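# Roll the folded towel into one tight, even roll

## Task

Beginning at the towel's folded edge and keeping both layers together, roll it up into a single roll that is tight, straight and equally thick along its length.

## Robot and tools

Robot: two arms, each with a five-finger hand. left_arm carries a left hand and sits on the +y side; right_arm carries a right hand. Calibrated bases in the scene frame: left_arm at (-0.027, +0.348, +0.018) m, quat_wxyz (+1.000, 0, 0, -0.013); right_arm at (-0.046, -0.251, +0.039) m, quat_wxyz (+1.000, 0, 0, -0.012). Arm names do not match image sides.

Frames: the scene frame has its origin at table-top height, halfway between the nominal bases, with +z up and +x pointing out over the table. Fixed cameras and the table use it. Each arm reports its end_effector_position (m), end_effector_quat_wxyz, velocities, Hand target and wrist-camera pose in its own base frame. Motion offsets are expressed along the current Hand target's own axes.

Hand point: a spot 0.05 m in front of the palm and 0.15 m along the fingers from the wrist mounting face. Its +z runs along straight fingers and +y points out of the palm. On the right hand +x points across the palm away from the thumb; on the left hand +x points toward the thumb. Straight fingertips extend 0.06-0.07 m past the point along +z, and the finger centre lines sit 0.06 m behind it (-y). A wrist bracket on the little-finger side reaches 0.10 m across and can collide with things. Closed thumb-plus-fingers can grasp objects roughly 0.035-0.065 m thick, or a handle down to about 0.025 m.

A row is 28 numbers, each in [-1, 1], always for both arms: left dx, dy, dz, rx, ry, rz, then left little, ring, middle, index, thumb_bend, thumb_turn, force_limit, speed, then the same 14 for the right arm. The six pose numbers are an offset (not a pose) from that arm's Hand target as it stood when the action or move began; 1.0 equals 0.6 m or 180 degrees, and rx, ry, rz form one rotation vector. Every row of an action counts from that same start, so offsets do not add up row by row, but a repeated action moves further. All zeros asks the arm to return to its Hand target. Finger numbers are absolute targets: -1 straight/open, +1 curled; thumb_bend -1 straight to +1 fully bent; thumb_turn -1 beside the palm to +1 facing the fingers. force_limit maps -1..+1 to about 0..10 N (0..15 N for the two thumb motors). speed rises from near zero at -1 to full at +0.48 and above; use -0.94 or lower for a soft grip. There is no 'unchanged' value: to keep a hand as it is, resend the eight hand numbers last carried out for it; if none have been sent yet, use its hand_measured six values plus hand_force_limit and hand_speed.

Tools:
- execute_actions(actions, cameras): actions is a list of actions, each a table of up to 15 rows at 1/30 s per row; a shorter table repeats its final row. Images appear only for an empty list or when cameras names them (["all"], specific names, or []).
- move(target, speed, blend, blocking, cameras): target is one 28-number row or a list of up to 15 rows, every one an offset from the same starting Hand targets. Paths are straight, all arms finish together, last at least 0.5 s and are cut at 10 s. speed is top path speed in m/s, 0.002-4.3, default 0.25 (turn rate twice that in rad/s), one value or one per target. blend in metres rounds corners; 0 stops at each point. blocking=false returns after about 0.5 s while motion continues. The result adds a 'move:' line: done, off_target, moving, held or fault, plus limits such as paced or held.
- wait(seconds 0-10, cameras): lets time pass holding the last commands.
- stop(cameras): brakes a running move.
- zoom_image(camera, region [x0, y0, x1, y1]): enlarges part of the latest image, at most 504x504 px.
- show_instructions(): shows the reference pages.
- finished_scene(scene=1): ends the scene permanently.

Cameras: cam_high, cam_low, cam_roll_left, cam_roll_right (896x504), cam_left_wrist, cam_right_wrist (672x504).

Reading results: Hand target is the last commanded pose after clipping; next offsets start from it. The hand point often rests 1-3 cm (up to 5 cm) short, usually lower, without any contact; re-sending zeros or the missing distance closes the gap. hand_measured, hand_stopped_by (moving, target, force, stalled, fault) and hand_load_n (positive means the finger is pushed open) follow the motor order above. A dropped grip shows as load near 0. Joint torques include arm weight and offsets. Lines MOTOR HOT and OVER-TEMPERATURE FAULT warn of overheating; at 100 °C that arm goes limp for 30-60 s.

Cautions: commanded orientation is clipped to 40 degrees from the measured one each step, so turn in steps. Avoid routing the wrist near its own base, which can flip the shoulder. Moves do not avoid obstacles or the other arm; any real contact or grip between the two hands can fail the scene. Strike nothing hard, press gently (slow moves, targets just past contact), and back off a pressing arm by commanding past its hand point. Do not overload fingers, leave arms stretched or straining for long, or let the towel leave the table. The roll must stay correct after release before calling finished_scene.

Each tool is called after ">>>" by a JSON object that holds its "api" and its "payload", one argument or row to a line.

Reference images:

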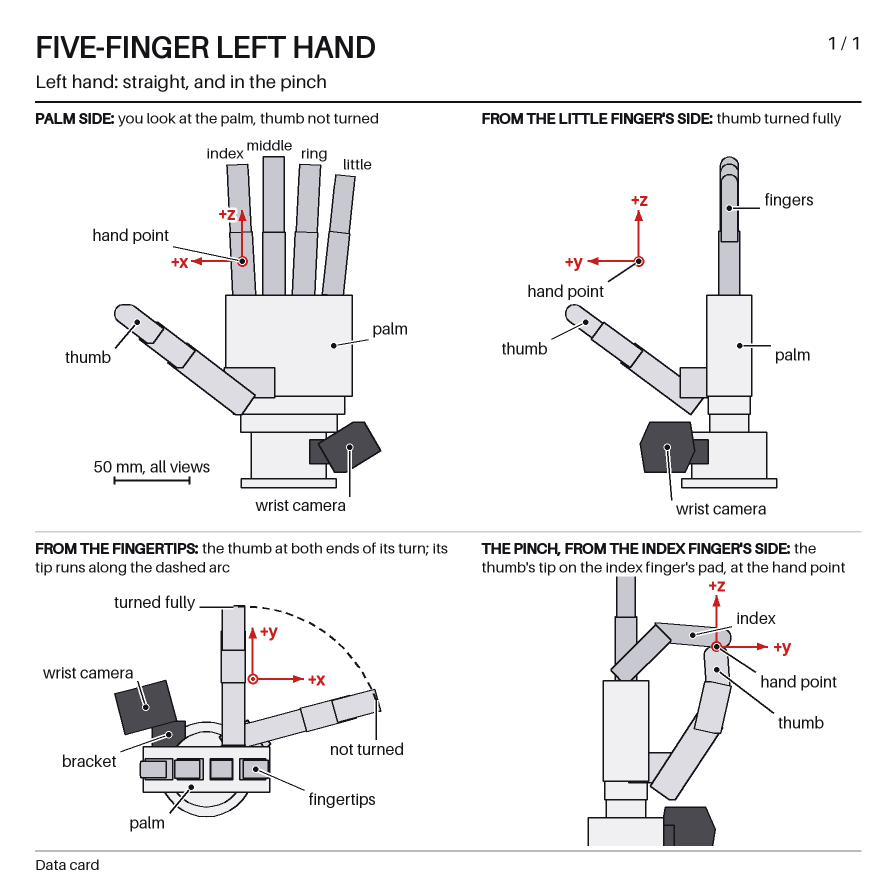

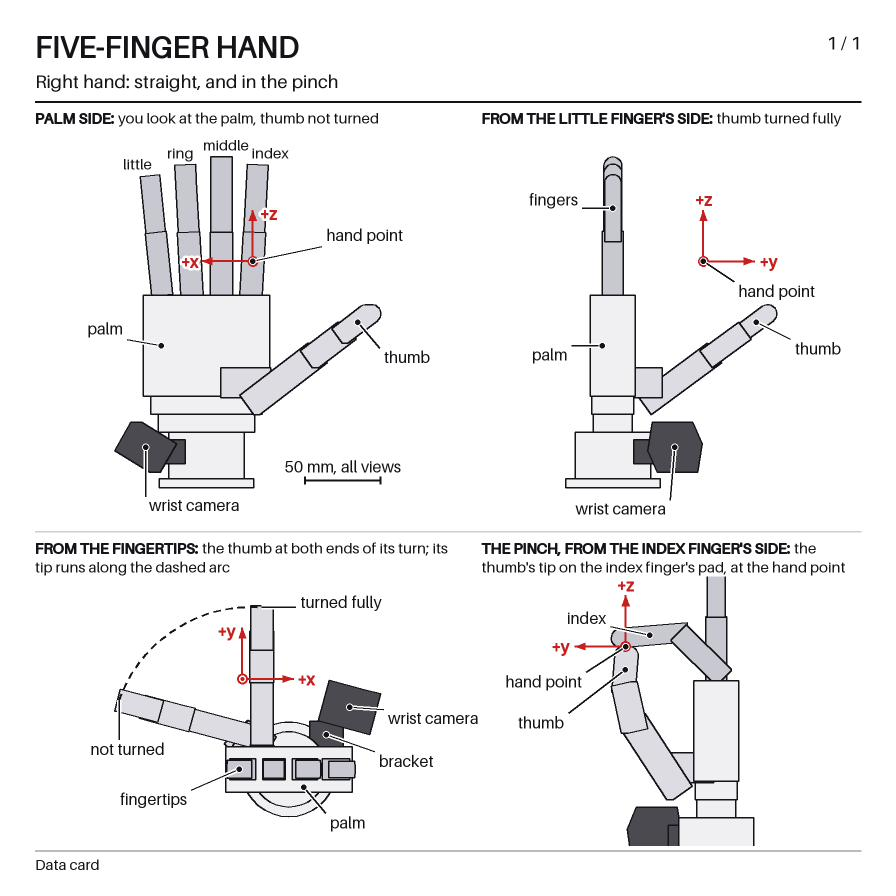

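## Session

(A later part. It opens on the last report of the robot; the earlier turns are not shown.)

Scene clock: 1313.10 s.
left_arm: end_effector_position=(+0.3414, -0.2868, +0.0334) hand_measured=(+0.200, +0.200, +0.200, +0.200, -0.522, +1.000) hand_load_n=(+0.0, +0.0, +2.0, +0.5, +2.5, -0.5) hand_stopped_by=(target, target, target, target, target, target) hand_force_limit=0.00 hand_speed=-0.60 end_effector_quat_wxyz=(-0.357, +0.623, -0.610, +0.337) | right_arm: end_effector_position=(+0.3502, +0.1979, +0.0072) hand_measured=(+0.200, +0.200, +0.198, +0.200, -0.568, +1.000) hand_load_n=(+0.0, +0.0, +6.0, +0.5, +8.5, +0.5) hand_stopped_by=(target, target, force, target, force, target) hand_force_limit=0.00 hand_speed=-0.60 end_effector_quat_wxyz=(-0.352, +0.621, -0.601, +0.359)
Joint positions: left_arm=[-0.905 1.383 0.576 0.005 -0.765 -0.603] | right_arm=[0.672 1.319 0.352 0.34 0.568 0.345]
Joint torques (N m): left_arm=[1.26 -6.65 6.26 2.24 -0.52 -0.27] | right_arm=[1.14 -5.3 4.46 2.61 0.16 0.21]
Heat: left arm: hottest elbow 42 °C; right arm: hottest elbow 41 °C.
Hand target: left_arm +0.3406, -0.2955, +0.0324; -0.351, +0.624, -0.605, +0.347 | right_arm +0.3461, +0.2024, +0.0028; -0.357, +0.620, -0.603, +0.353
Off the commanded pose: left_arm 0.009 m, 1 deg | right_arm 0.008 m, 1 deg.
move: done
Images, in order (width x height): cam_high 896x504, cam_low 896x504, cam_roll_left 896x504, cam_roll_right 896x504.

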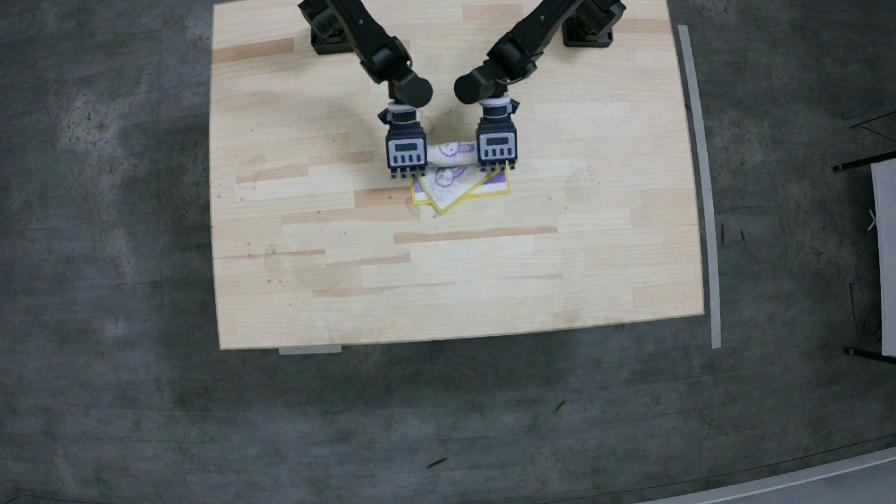

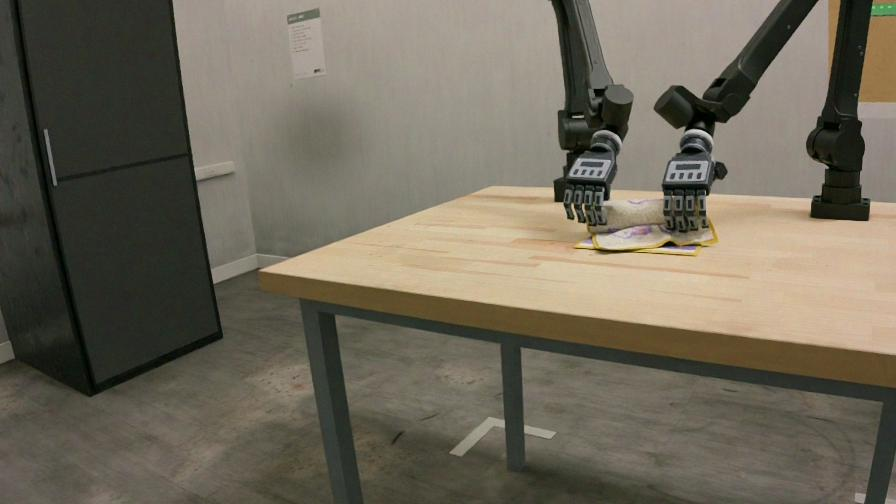

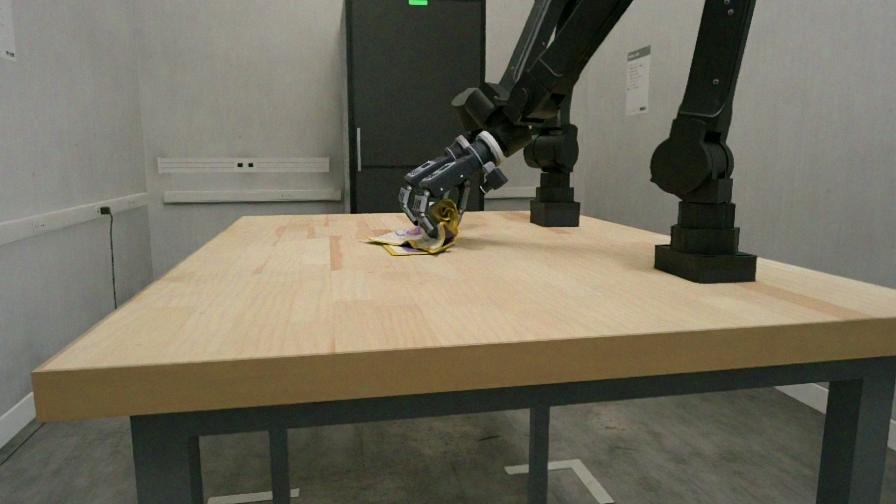

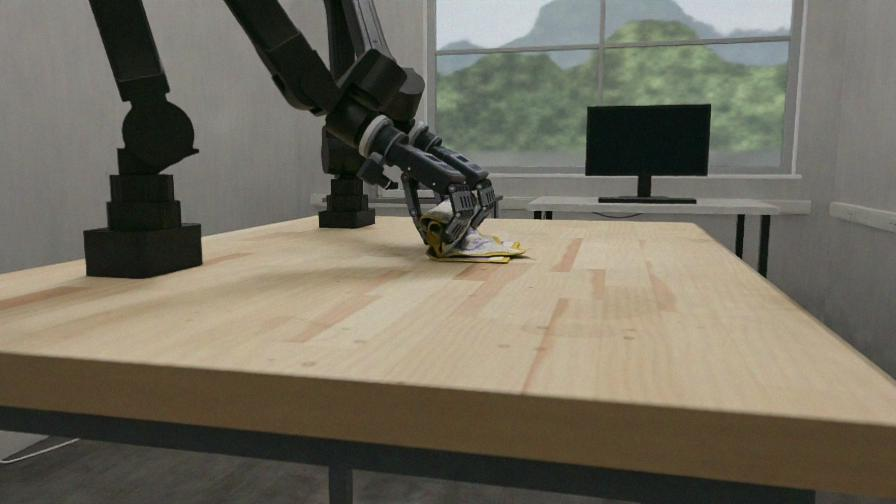

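>>> {"api": "move", "payload": {
  "target": [
    [0, 0.0087, 0.005, 0, 0, 0, 0.2, 0.2, 0.2, 0.2, -0.52, 1, 0, -0.3, 0, 0, 0, 0, 0, 0, 0.2, 0.2, 0.2, 0.2, -0.52, 1, 0, -0.3],
    [0, 0.0087, 0.005, 0, 0, 0, -0.5, -0.5, -0.5, -0.5, -1, 1, 0, -0.3, 0, 0, 0, 0, 0, 0, -0.5, -0.5, -0.5, -0.5, -1, 1, 0, -0.3],
    [0, -0.17, -0.095, 0, 0, 0, -0.5, -0.5, -0.5, -0.5, -1, 1, 0, -0.3, 0, -0.17, -0.095, 0, 0, 0, -0.5, -0.5, -0.5, -0.5, -1, 1, 0, -0.3]
  ],
  "speed": 0.12,
  "cameras": ["cam_high", "cam_low", "cam_roll_left", "cam_roll_right", "cam_left_wrist", "cam_right_wrist"]
}}

>>> {"api": "zoom_image", "payload": {
  "camera": "cam_high",
  "region": [360, 110, 560, 240]
}}

>>> {"api": "zoom_image", "payload": {
  "camera": "cam_roll_left",
  "region": [320, 170, 480, 270]
}}

Scene clock: 1332.30 s.
left_arm: end_effector_position=(+0.3334, -0.2792, +0.1216) hand_measured=(-0.500, -0.500, -0.500, -0.500, -1.000, +1.000) hand_load_n=(+0.0, +0.0, +0.0, +0.0, -0.5, +0.0) hand_stopped_by=(target, target, target, target, target, target) hand_force_limit=0.00 hand_speed=-0.30 end_effector_quat_wxyz=(-0.355, +0.624, -0.616, +0.326) | right_arm: end_effector_position=(+0.3367, +0.1892, +0.0969) hand_measured=(-0.500, -0.500, -0.500, -0.500, -1.000, +1.000) hand_load_n=(+0.0, +0.0, +0.0, +0.0, +0.0, +0.5) hand_stopped_by=(target, target, target, target, target, target) hand_force_limit=0.00 hand_speed=-0.30 end_effector_quat_wxyz=(-0.337, +0.630, -0.603, +0.356)
Joint positions: left_arm=[-0.906 1.169 0.698 -0.362 -0.761 -0.612] | right_arm=[0.676 0.983 0.471 -0.153 0.568 0.35]
Joint torques (N m): left_arm=[1.96 -7.24 11.58 0.8 -0.45 -0.14] | right_arm=[0.91 -4.6 10.39 1.36 0.22 0.13]
Heat: left arm: hottest elbow 41 °C; right arm: hottest elbow 39 °C.
Hand target: left_arm +0.3439, -0.2943, +0.1491; -0.351, +0.624, -0.605, +0.347 | right_arm +0.3470, +0.2032, +0.1194; -0.356, +0.620, -0.603, +0.353
Off the commanded pose: left_arm 0.033 m, 3 deg | right_arm 0.029 m, 3 deg.
move: off_target (left_arm, right_arm)

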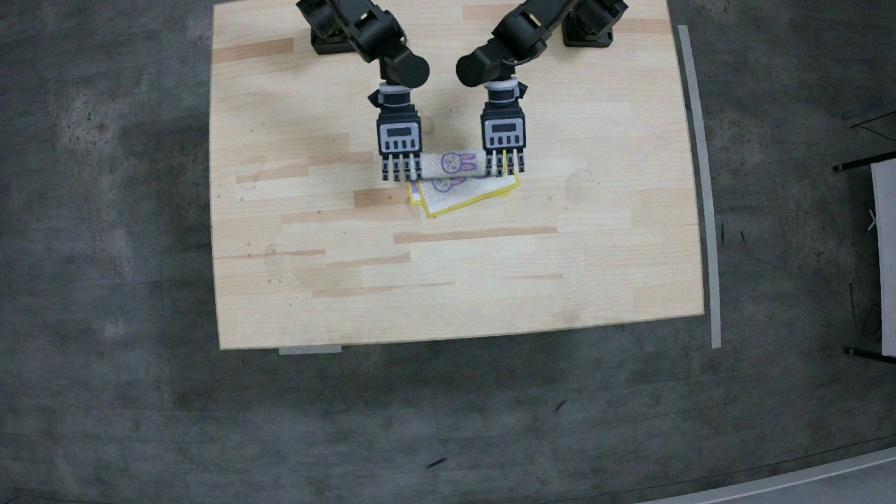

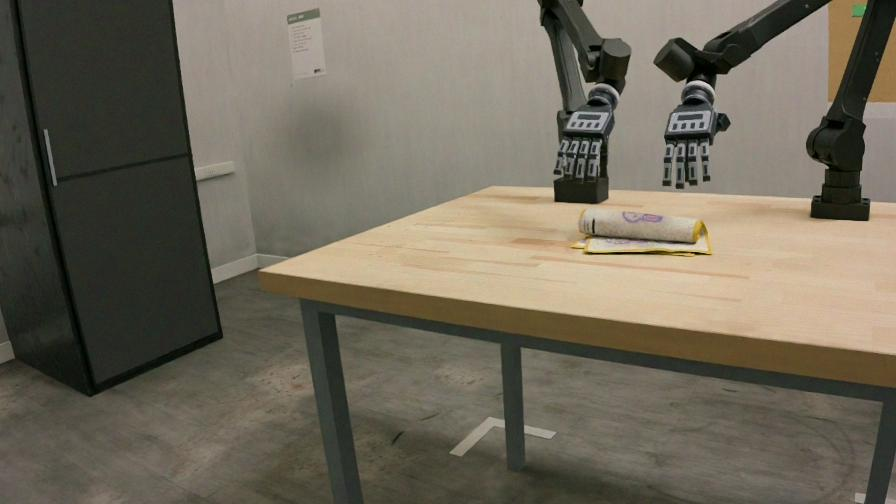

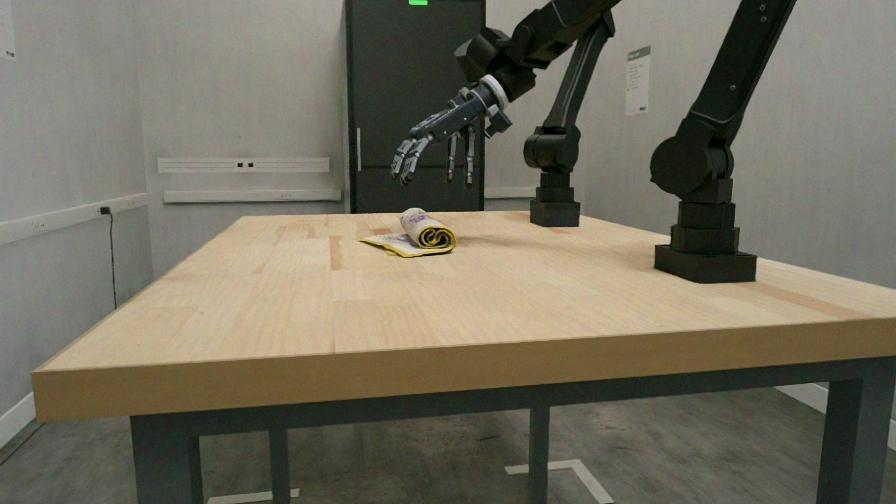

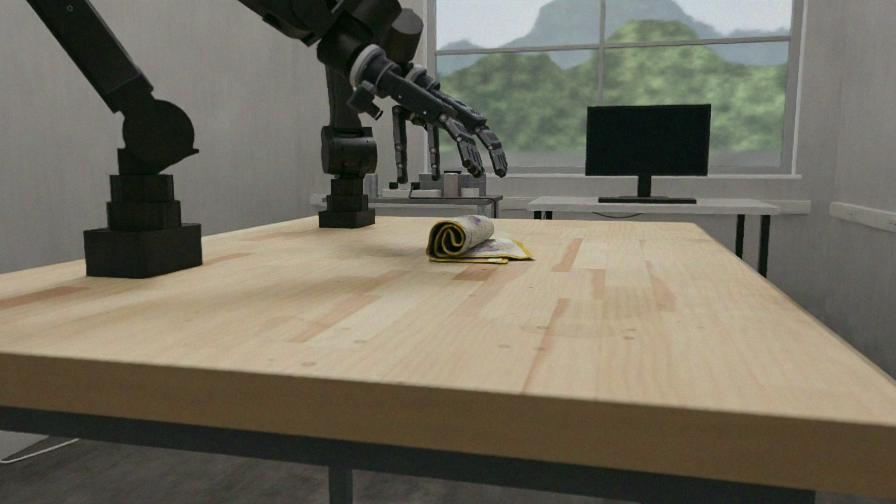

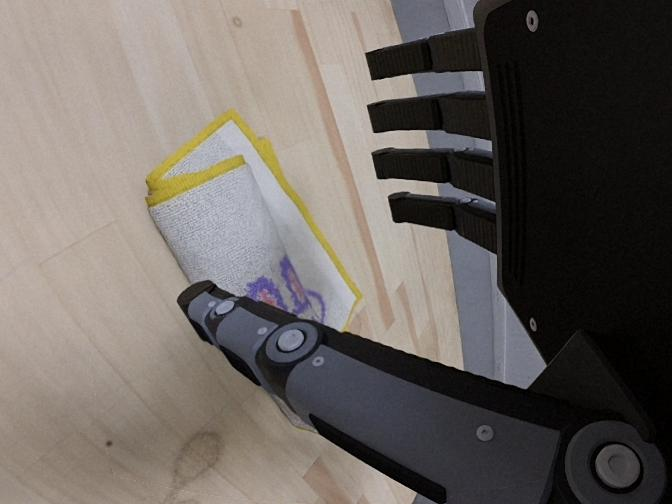

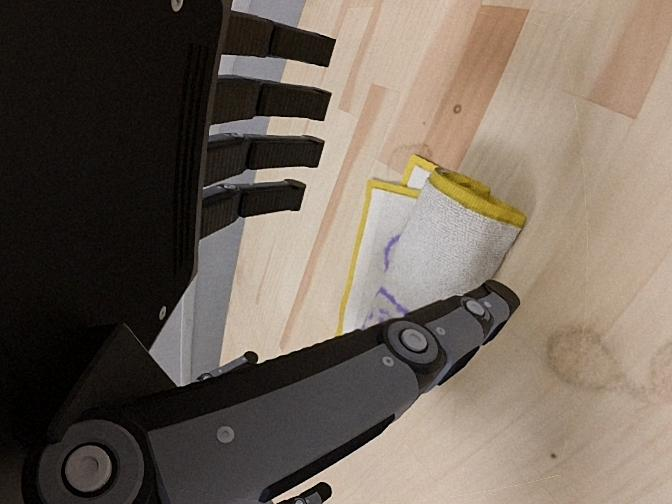

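Scaled by 2.520 from the camera's 896x504 image, which has a finer 1280x720 frame.

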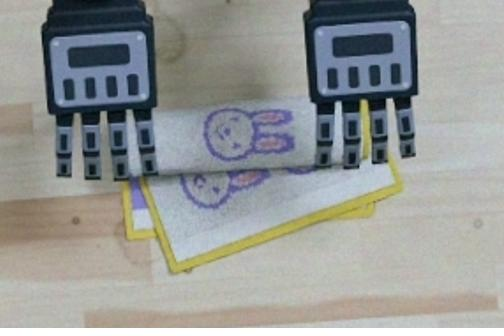

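Scaled by 3.150 from the camera's 896x504 image, which has a finer 1280x720 frame.

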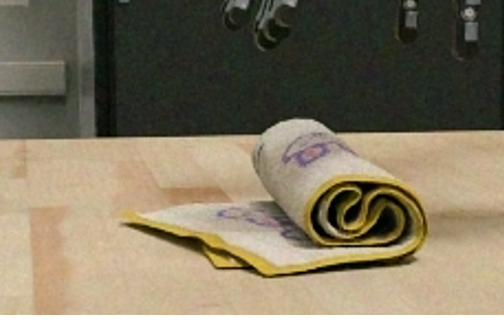

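>>> {"api": "move", "payload": {
  "target": [0, -0.0389, 0.0007, -0.333, 0, 0, -1, -1, -1, -1, -1, 1, 0, 0.2, 0, 0.1752, 0.1146, 0, 0, 0, -0.5, -0.5, -0.5, -0.5, -1, 1, 0, -0.3],
  "speed": 0.15,
  "cameras": ["cam_high", "cam_roll_right", "cam_right_wrist"]
}}

>>> {"api": "zoom_image", "payload": {
  "camera": "cam_roll_right",
  "region": [400, 170, 560, 275]
}}

Scene clock: 1343.23 s.
left_arm: end_effector_position=(+0.3402, -0.2885, +0.1587) hand_measured=(-1.000, -1.000, -1.000, -1.000, -1.000, +1.000) hand_load_n=(+0.0, +0.0, +0.0, +0.0, +0.0, +0.0) hand_stopped_by=(target, target, target, target, target, target) hand_force_limit=0.00 hand_speed=0.20 end_effector_quat_wxyz=(+0.009, +0.716, -0.698, -0.013) | right_arm: end_effector_position=(+0.3557, +0.2067, -0.0002) hand_measured=(-0.500, -0.500, -0.500, -0.500, -1.000, +1.000) hand_load_n=(+0.0, +0.0, +0.0, +0.0, +0.0, +0.0) hand_stopped_by=(target, target, target, target, target, target) hand_force_limit=0.00 hand_speed=-0.30 end_effector_quat_wxyz=(-0.359, +0.621, -0.601, +0.354)
Joint positions: left_arm=[-0.564 1.622 1.41 -1.388 0.011 -0.59] | right_arm=[0.675 1.377 0.362 0.397 0.555 0.35]
Joint torques (N m): left_arm=[2.78 -11.05 11.28 -0.32 0.14 -0.11] | right_arm=[-0.32 -6.12 4.07 2.5 0.11 0.01]
Heat: left arm: hottest elbow 44 °C; right arm: hottest elbow 41 °C.
Hand target: left_arm +0.3563, -0.2939, +0.1690; +0.008, +0.716, -0.698, -0.002 | right_arm +0.3546, +0.2024, -0.0059; -0.356, +0.620, -0.603, +0.353
Off the commanded pose: left_arm 0.020 m, 1 deg | right_arm 0.007 m, 0 deg.
move: off_target (left_arm)
Images, in order (width x height): cam_high 896x504, cam_roll_right 896x504, cam_right_wrist 672x504.

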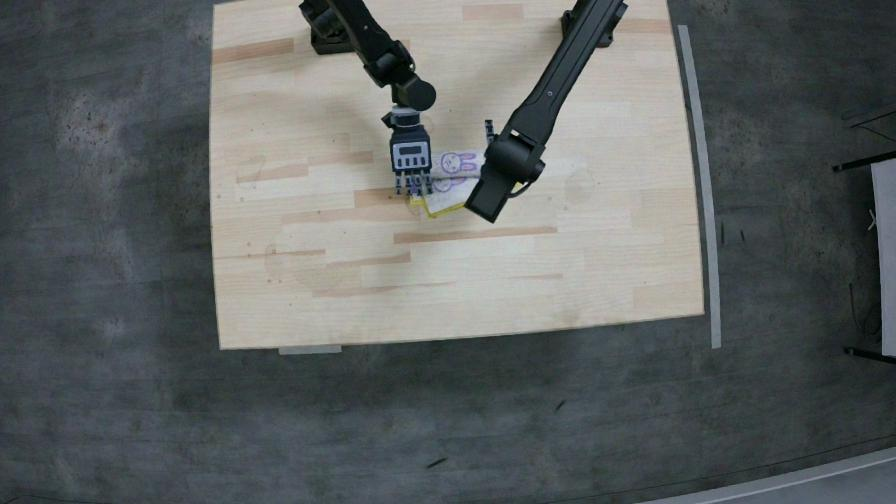

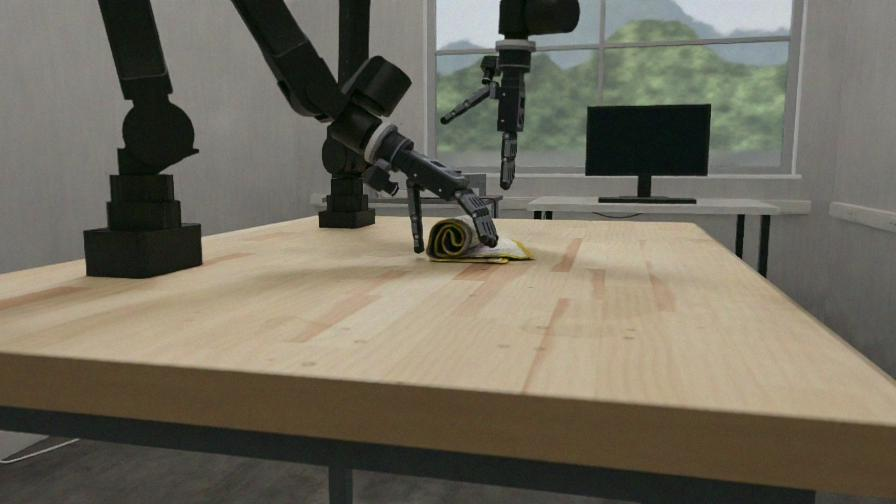

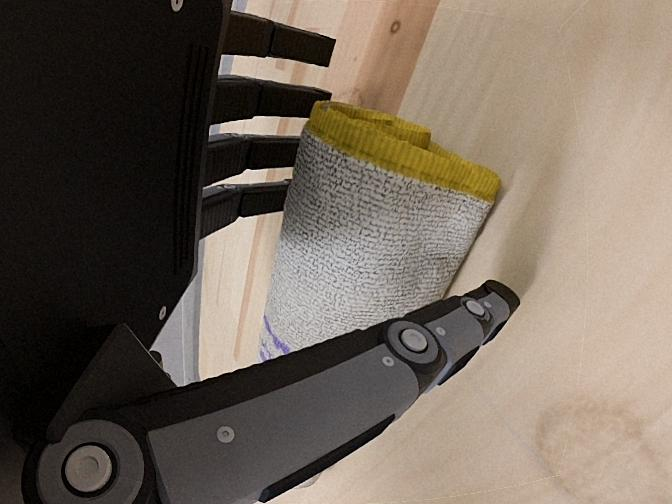

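Scaled by 3.150 from the camera's 896x504 image, which has a finer 1280x720 frame.

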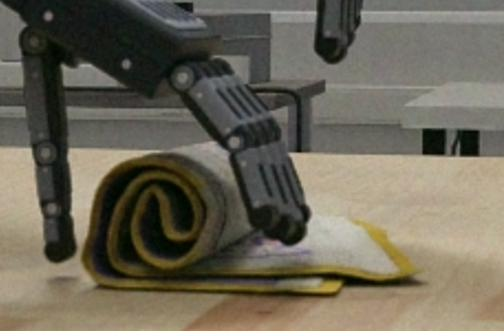

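>>> {"api": "move", "payload": {
  "target": [0, 0, 0, 0, 0, 0, -1, -1, -1, -1, -1, 1, 0, 0.2, 0, 0, 0, 0, 0, 0, 0.0, 0.0, 0.0, 0.0, -0.7, 1, 0, -0.5],
  "speed": 0.15,
  "cameras": ["cam_high", "cam_roll_right", "cam_right_wrist"]
}}

>>> {"api": "zoom_image", "payload": {
  "camera": "cam_roll_right",
  "region": [400, 170, 560, 275]
}}

Scene clock: 1344.97 s.
left_arm: end_effector_position=(+0.3401, -0.2884, +0.1587) hand_measured=(-1.000, -1.000, -1.000, -1.000, -1.000, +1.000) hand_load_n=(+0.0, +0.0, +0.0, +0.0, +0.0, +0.0) hand_stopped_by=(target, target, target, target, target, target) hand_force_limit=0.00 hand_speed=0.20 end_effector_quat_wxyz=(+0.009, +0.716, -0.698, -0.013) | right_arm: end_effector_position=(+0.3557, +0.2069, -0.0002) hand_measured=(+0.000, +0.000, +0.000, +0.000, -0.700, +1.000) hand_load_n=(+0.0, +0.0, +0.0, +0.0, +0.5, +0.0) hand_stopped_by=(target, target, target, target, target, target) hand_force_limit=0.00 hand_speed=-0.50 end_effector_quat_wxyz=(-0.360, +0.621, -0.601, +0.353)
Joint positions: left_arm=[-0.564 1.622 1.41 -1.389 0.011 -0.59] | right_arm=[0.675 1.377 0.362 0.398 0.554 0.35]
Joint torques (N m): left_arm=[2.9 -10.99 11.3 -0.31 0.14 -0.09] | right_arm=[-0.44 -5.83 4.23 2.67 0.14 0.02]
Heat: left arm: hottest elbow 44 °C; right arm: hottest elbow 40 °C.
Hand target: left_arm +0.3562, -0.2938, +0.1690; +0.008, +0.716, -0.698, -0.002 | right_arm +0.3546, +0.2024, -0.0059; -0.356, +0.620, -0.603, +0.353
Off the commanded pose: left_arm 0.020 m, 1 deg | right_arm 0.007 m, 0 deg.
move: off_target (left_arm)
Images, in order (width x height): cam_high 896x504, cam_roll_right 896x504, cam_right_wrist 672x504.

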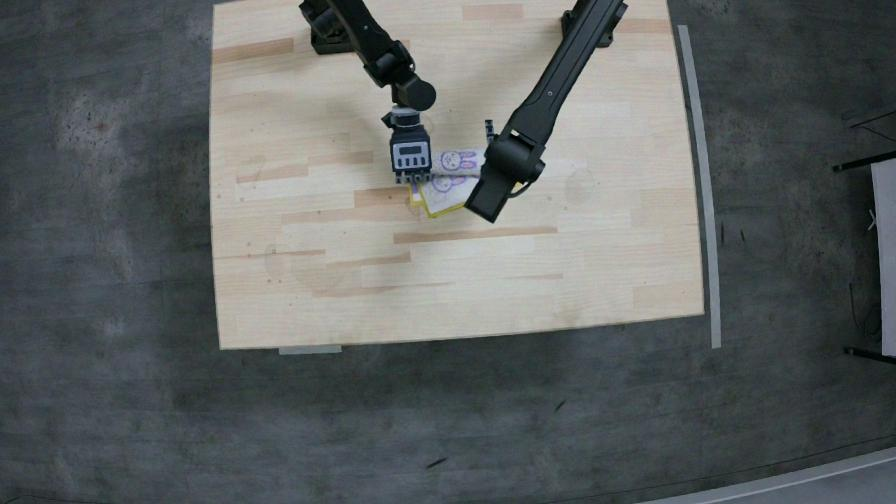

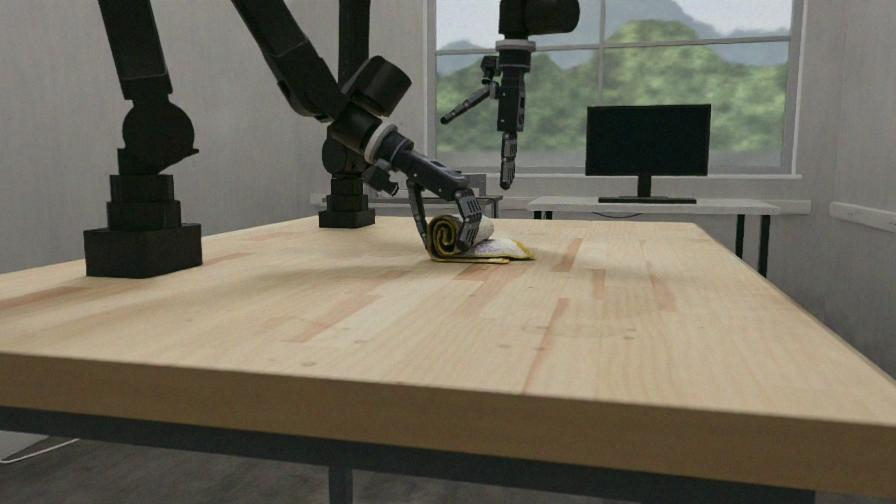

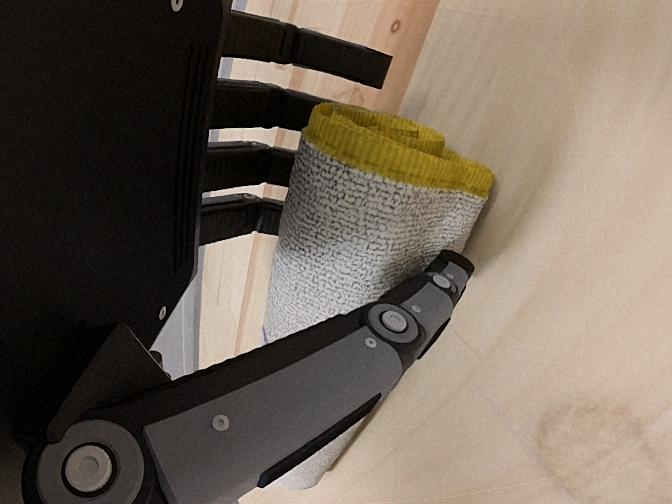

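Scaled by 3.150 from the camera's 896x504 image, which has a finer 1280x720 frame.

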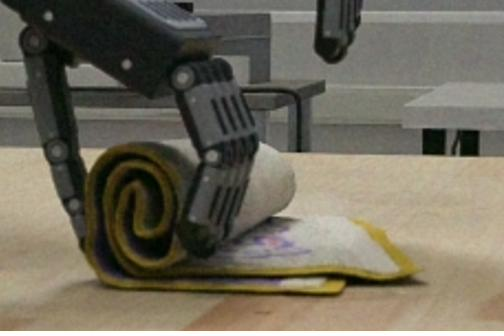

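>>> {"api": "move", "payload": {
  "target": [0.055, 0, 0.05, 0, 0, -0.0878, -1, -1, -1, -1, -1, 1, 0, 0.2, 0, 0, 0, 0, 0, 0, 0.1, 0.1, 0.1, 0.1, -0.6, 1, 0, -0.6],
  "speed": 0.15
}}

>>> {"api": "move", "payload": {
  "target": [0, 0, 0.0833, 0, 0, 0, -1, -1, -1, -1, -1, 1, 0, 0.2, 0, 0, 0, 0, 0, 0, 0.1, 0.1, 0.1, 0.1, -0.6, 1, 0, -0.6],
  "speed": 0.15,
  "cameras": ["cam_high", "cam_low", "cam_roll_left", "cam_left_wrist"]
}}

>>> {"api": "zoom_image", "payload": {
  "camera": "cam_low",
  "region": [540, 160, 760, 270]
}}

>>> {"api": "zoom_image", "payload": {
  "camera": "cam_roll_left",
  "region": [330, 170, 490, 280]
}}

Scene clock: 1348.83 s.
left_arm: end_effector_position=(+0.3569, -0.3212, +0.1488) hand_measured=(-1.000, -1.000, -1.000, -1.000, -1.000, +1.000) hand_load_n=(+0.0, +0.0, +0.0, +0.0, -0.5, +0.0) hand_stopped_by=(target, target, target, target, target, target) hand_force_limit=0.00 hand_speed=0.20 end_effector_quat_wxyz=(+0.007, +0.806, -0.592, +0.002) | right_arm: end_effector_position=(+0.3560, +0.2071, +0.0002) hand_measured=(+0.100, +0.100, +0.100, +0.100, -0.600, +1.000) hand_load_n=(+0.0, +0.0, +0.5, +0.0, +1.5, +0.0) hand_stopped_by=(target, target, target, target, target, target) hand_force_limit=0.00 hand_speed=-0.60 end_effector_quat_wxyz=(-0.360, +0.620, -0.600, +0.353)
Joint positions: left_arm=[-0.588 1.641 1.41 -1.336 0.014 -0.891] | right_arm=[0.675 1.377 0.362 0.399 0.554 0.35]
Joint torques (N m): left_arm=[1.44 -11.11 7.53 0.62 0.07 -0.24] | right_arm=[-0.62 -5.66 4.19 2.44 0.13 -0.01]
Heat: left arm: hottest elbow 45 °C; right arm: hottest elbow 40 °C.
Hand target: left_arm +0.3568, -0.3271, +0.1393; +0.007, +0.805, -0.593, -0.003 | right_arm +0.3546, +0.2024, -0.0059; -0.356, +0.620, -0.603, +0.353
Off the commanded pose: left_arm 0.011 m, 1 deg | right_arm 0.008 m, 1 deg.
move: off_target (left_arm)

Scene clock: 1349.87 s.
left_arm: end_effector_position=(+0.3575, -0.3216, +0.0959) hand_measured=(-1.000, -1.000, -1.000, -1.000, -1.000, +1.000) hand_load_n=(+0.0, +0.0, +0.0, +0.0, +0.0, +0.0) hand_stopped_by=(target, target, target, target, target, target) hand_force_limit=0.00 hand_speed=0.20 end_effector_quat_wxyz=(+0.007, +0.806, -0.592, -0.001) | right_arm: end_effector_position=(+0.3560, +0.2071, +0.0002) hand_measured=(+0.100, +0.100, +0.100, +0.100, -0.600, +1.000) hand_load_n=(+0.0, +0.0, +0.5, +0.0, +1.5, +0.0) hand_stopped_by=(target, target, target, target, target, target) hand_force_limit=0.00 hand_speed=-0.60 end_effector_quat_wxyz=(-0.360, +0.620, -0.600, +0.353)
Joint positions: left_arm=[-0.588 1.687 1.324 -1.211 0.014 -0.893] | right_arm=[0.675 1.377 0.362 0.399 0.554 0.35]
Joint torques (N m): left_arm=[1.38 -11.75 7.06 0.61 0.08 -0.24] | right_arm=[-0.32 -5.83 4.23 2.43 0.14 0]
Heat: left arm: hottest elbow 45 °C; right arm: hottest elbow 40 °C.
Hand target: left_arm +0.3561, -0.3275, +0.0892; +0.007, +0.806, -0.592, -0.003 | right_arm +0.3546, +0.2024, -0.0059; -0.356, +0.620, -0.603, +0.353
Off the commanded pose: left_arm 0.009 m, 0 deg | right_arm 0.008 m, 1 deg.
move: done
Images, in order (width x height): cam_high 896x504, cam_low 896x504, cam_roll_left 896x504, cam_left_wrist 672x504.

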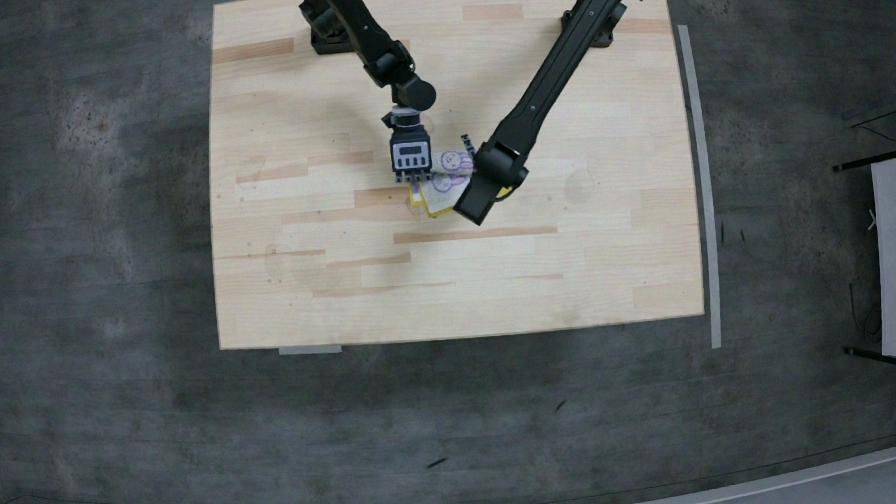

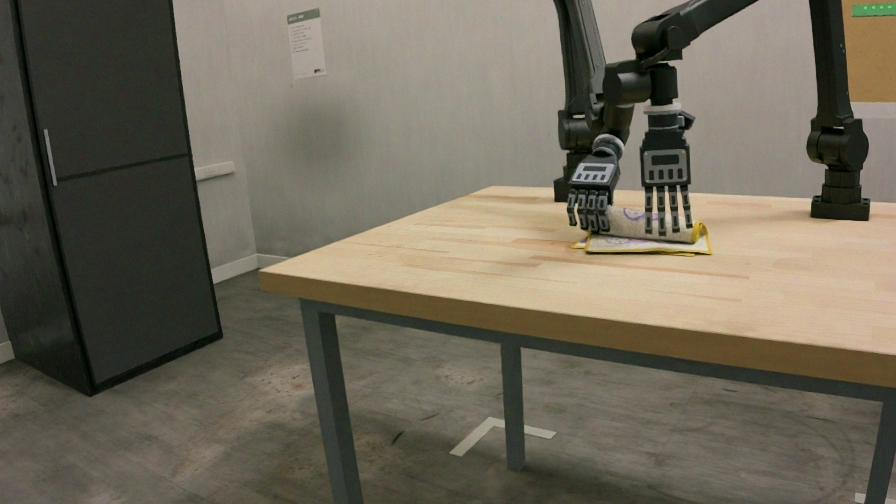

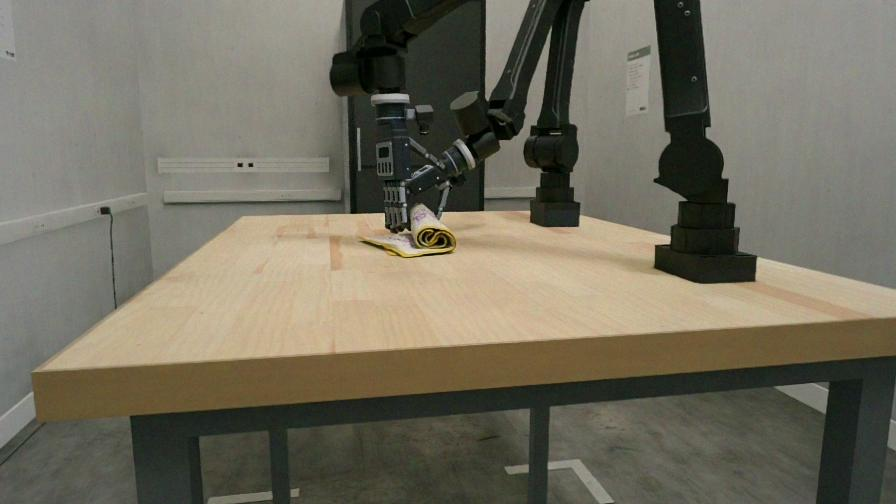

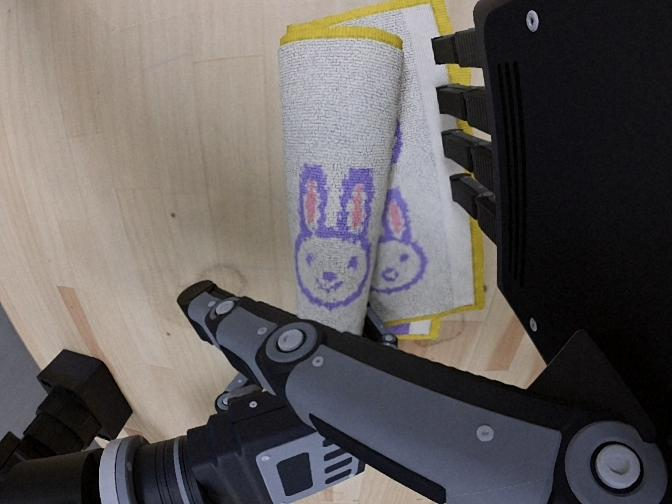

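Scaled by 2.291 from the camera's 896x504 image, which has a finer 1280x720 frame.

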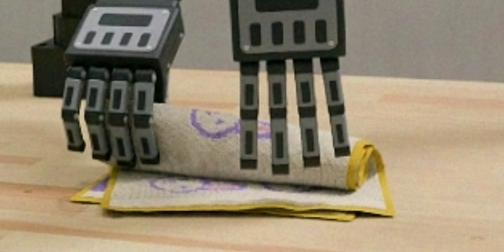

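Scaled by 3.150 from the camera's 896x504 image, which has a finer 1280x720 frame.

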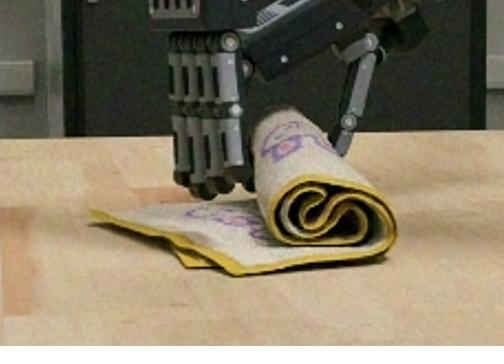

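>>> {"api": "move", "payload": {
  "target": [0, 0, 0.0487, 0, 0, 0, -1, -1, -1, -1, -1, 1, 0, 0.2, 0, 0, 0, 0, 0, 0, 0.1, 0.1, 0.1, 0.1, -0.6, 1, 0, -0.6],
  "speed": 0.1,
  "cameras": ["cam_low", "cam_roll_left", "cam_left_wrist"]
}}

>>> {"api": "zoom_image", "payload": {
  "camera": "cam_roll_left",
  "region": [330, 170, 490, 280]
}}

Scene clock: 1353.67 s.
left_arm: end_effector_position=(+0.3586, -0.3228, +0.0735) hand_measured=(-1.000, -1.000, -1.000, -1.000, -1.000, +1.000) hand_load_n=(+0.0, +0.0, -0.5, +0.0, +0.0, +0.0) hand_stopped_by=(target, target, target, target, target, target) hand_force_limit=0.00 hand_speed=0.20 end_effector_quat_wxyz=(+0.007, +0.806, -0.592, +0.004) | right_arm: end_effector_position=(+0.3560, +0.2071, +0.0002) hand_measured=(+0.100, +0.100, +0.100, +0.100, -0.600, +1.000) hand_load_n=(+0.0, +0.0, +0.5, +0.5, +1.5, +0.5) hand_stopped_by=(target, target, target, target, target, target) hand_force_limit=0.00 hand_speed=-0.60 end_effector_quat_wxyz=(-0.360, +0.620, -0.600, +0.353)
Joint positions: left_arm=[-0.589 1.707 1.287 -1.144 0.014 -0.893] | right_arm=[0.675 1.377 0.362 0.399 0.554 0.35]
Joint torques (N m): left_arm=[1.32 -11.46 6.54 0.9 0.07 -0.23] | right_arm=[-0.56 -5.83 4.14 2.51 0.13 -0.01]
Heat: left arm: hottest elbow 45 °C; right arm: hottest elbow 39 °C.
Hand target: left_arm +0.3557, -0.3279, +0.0602; +0.007, +0.805, -0.593, -0.003 | right_arm +0.3546, +0.2024, -0.0059; -0.356, +0.620, -0.603, +0.353
Off the commanded pose: left_arm 0.015 m, 1 deg | right_arm 0.008 m, 1 deg.
move: off_target (left_arm)
Images, in order (width x height): cam_low 896x504, cam_roll_left 896x504, cam_left_wrist 672x504.

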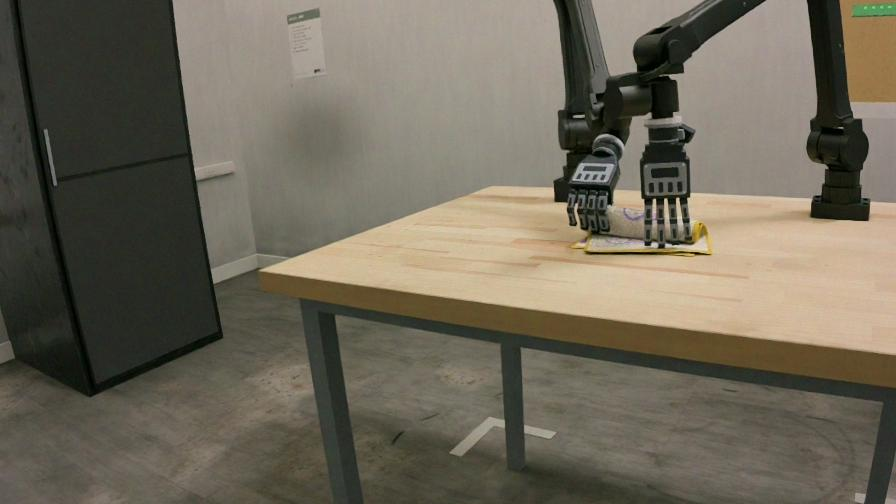

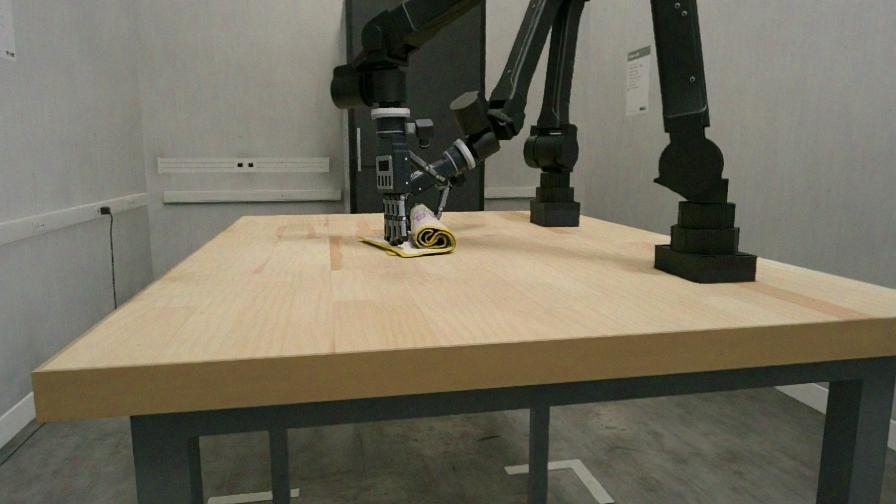

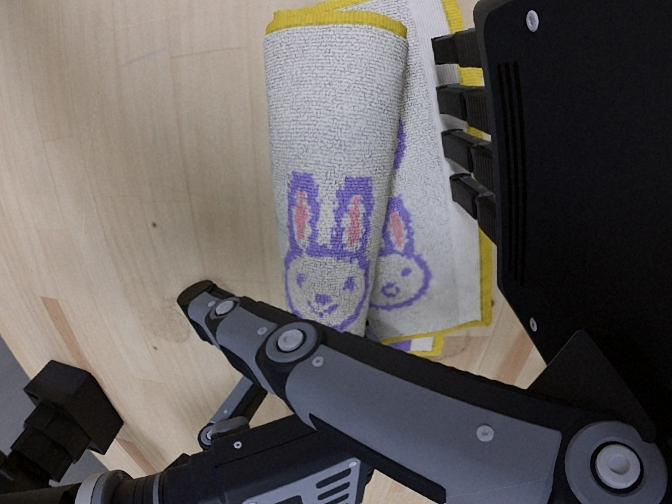

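Scaled by 3.150 from the camera's 896x504 image, which has a finer 1280x720 frame.

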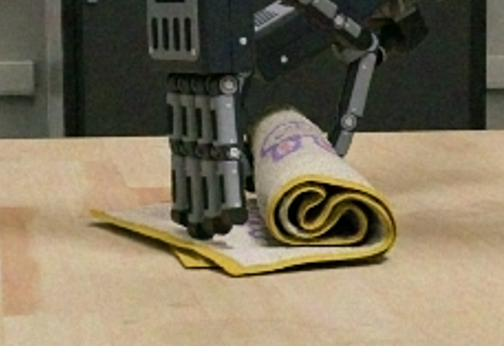

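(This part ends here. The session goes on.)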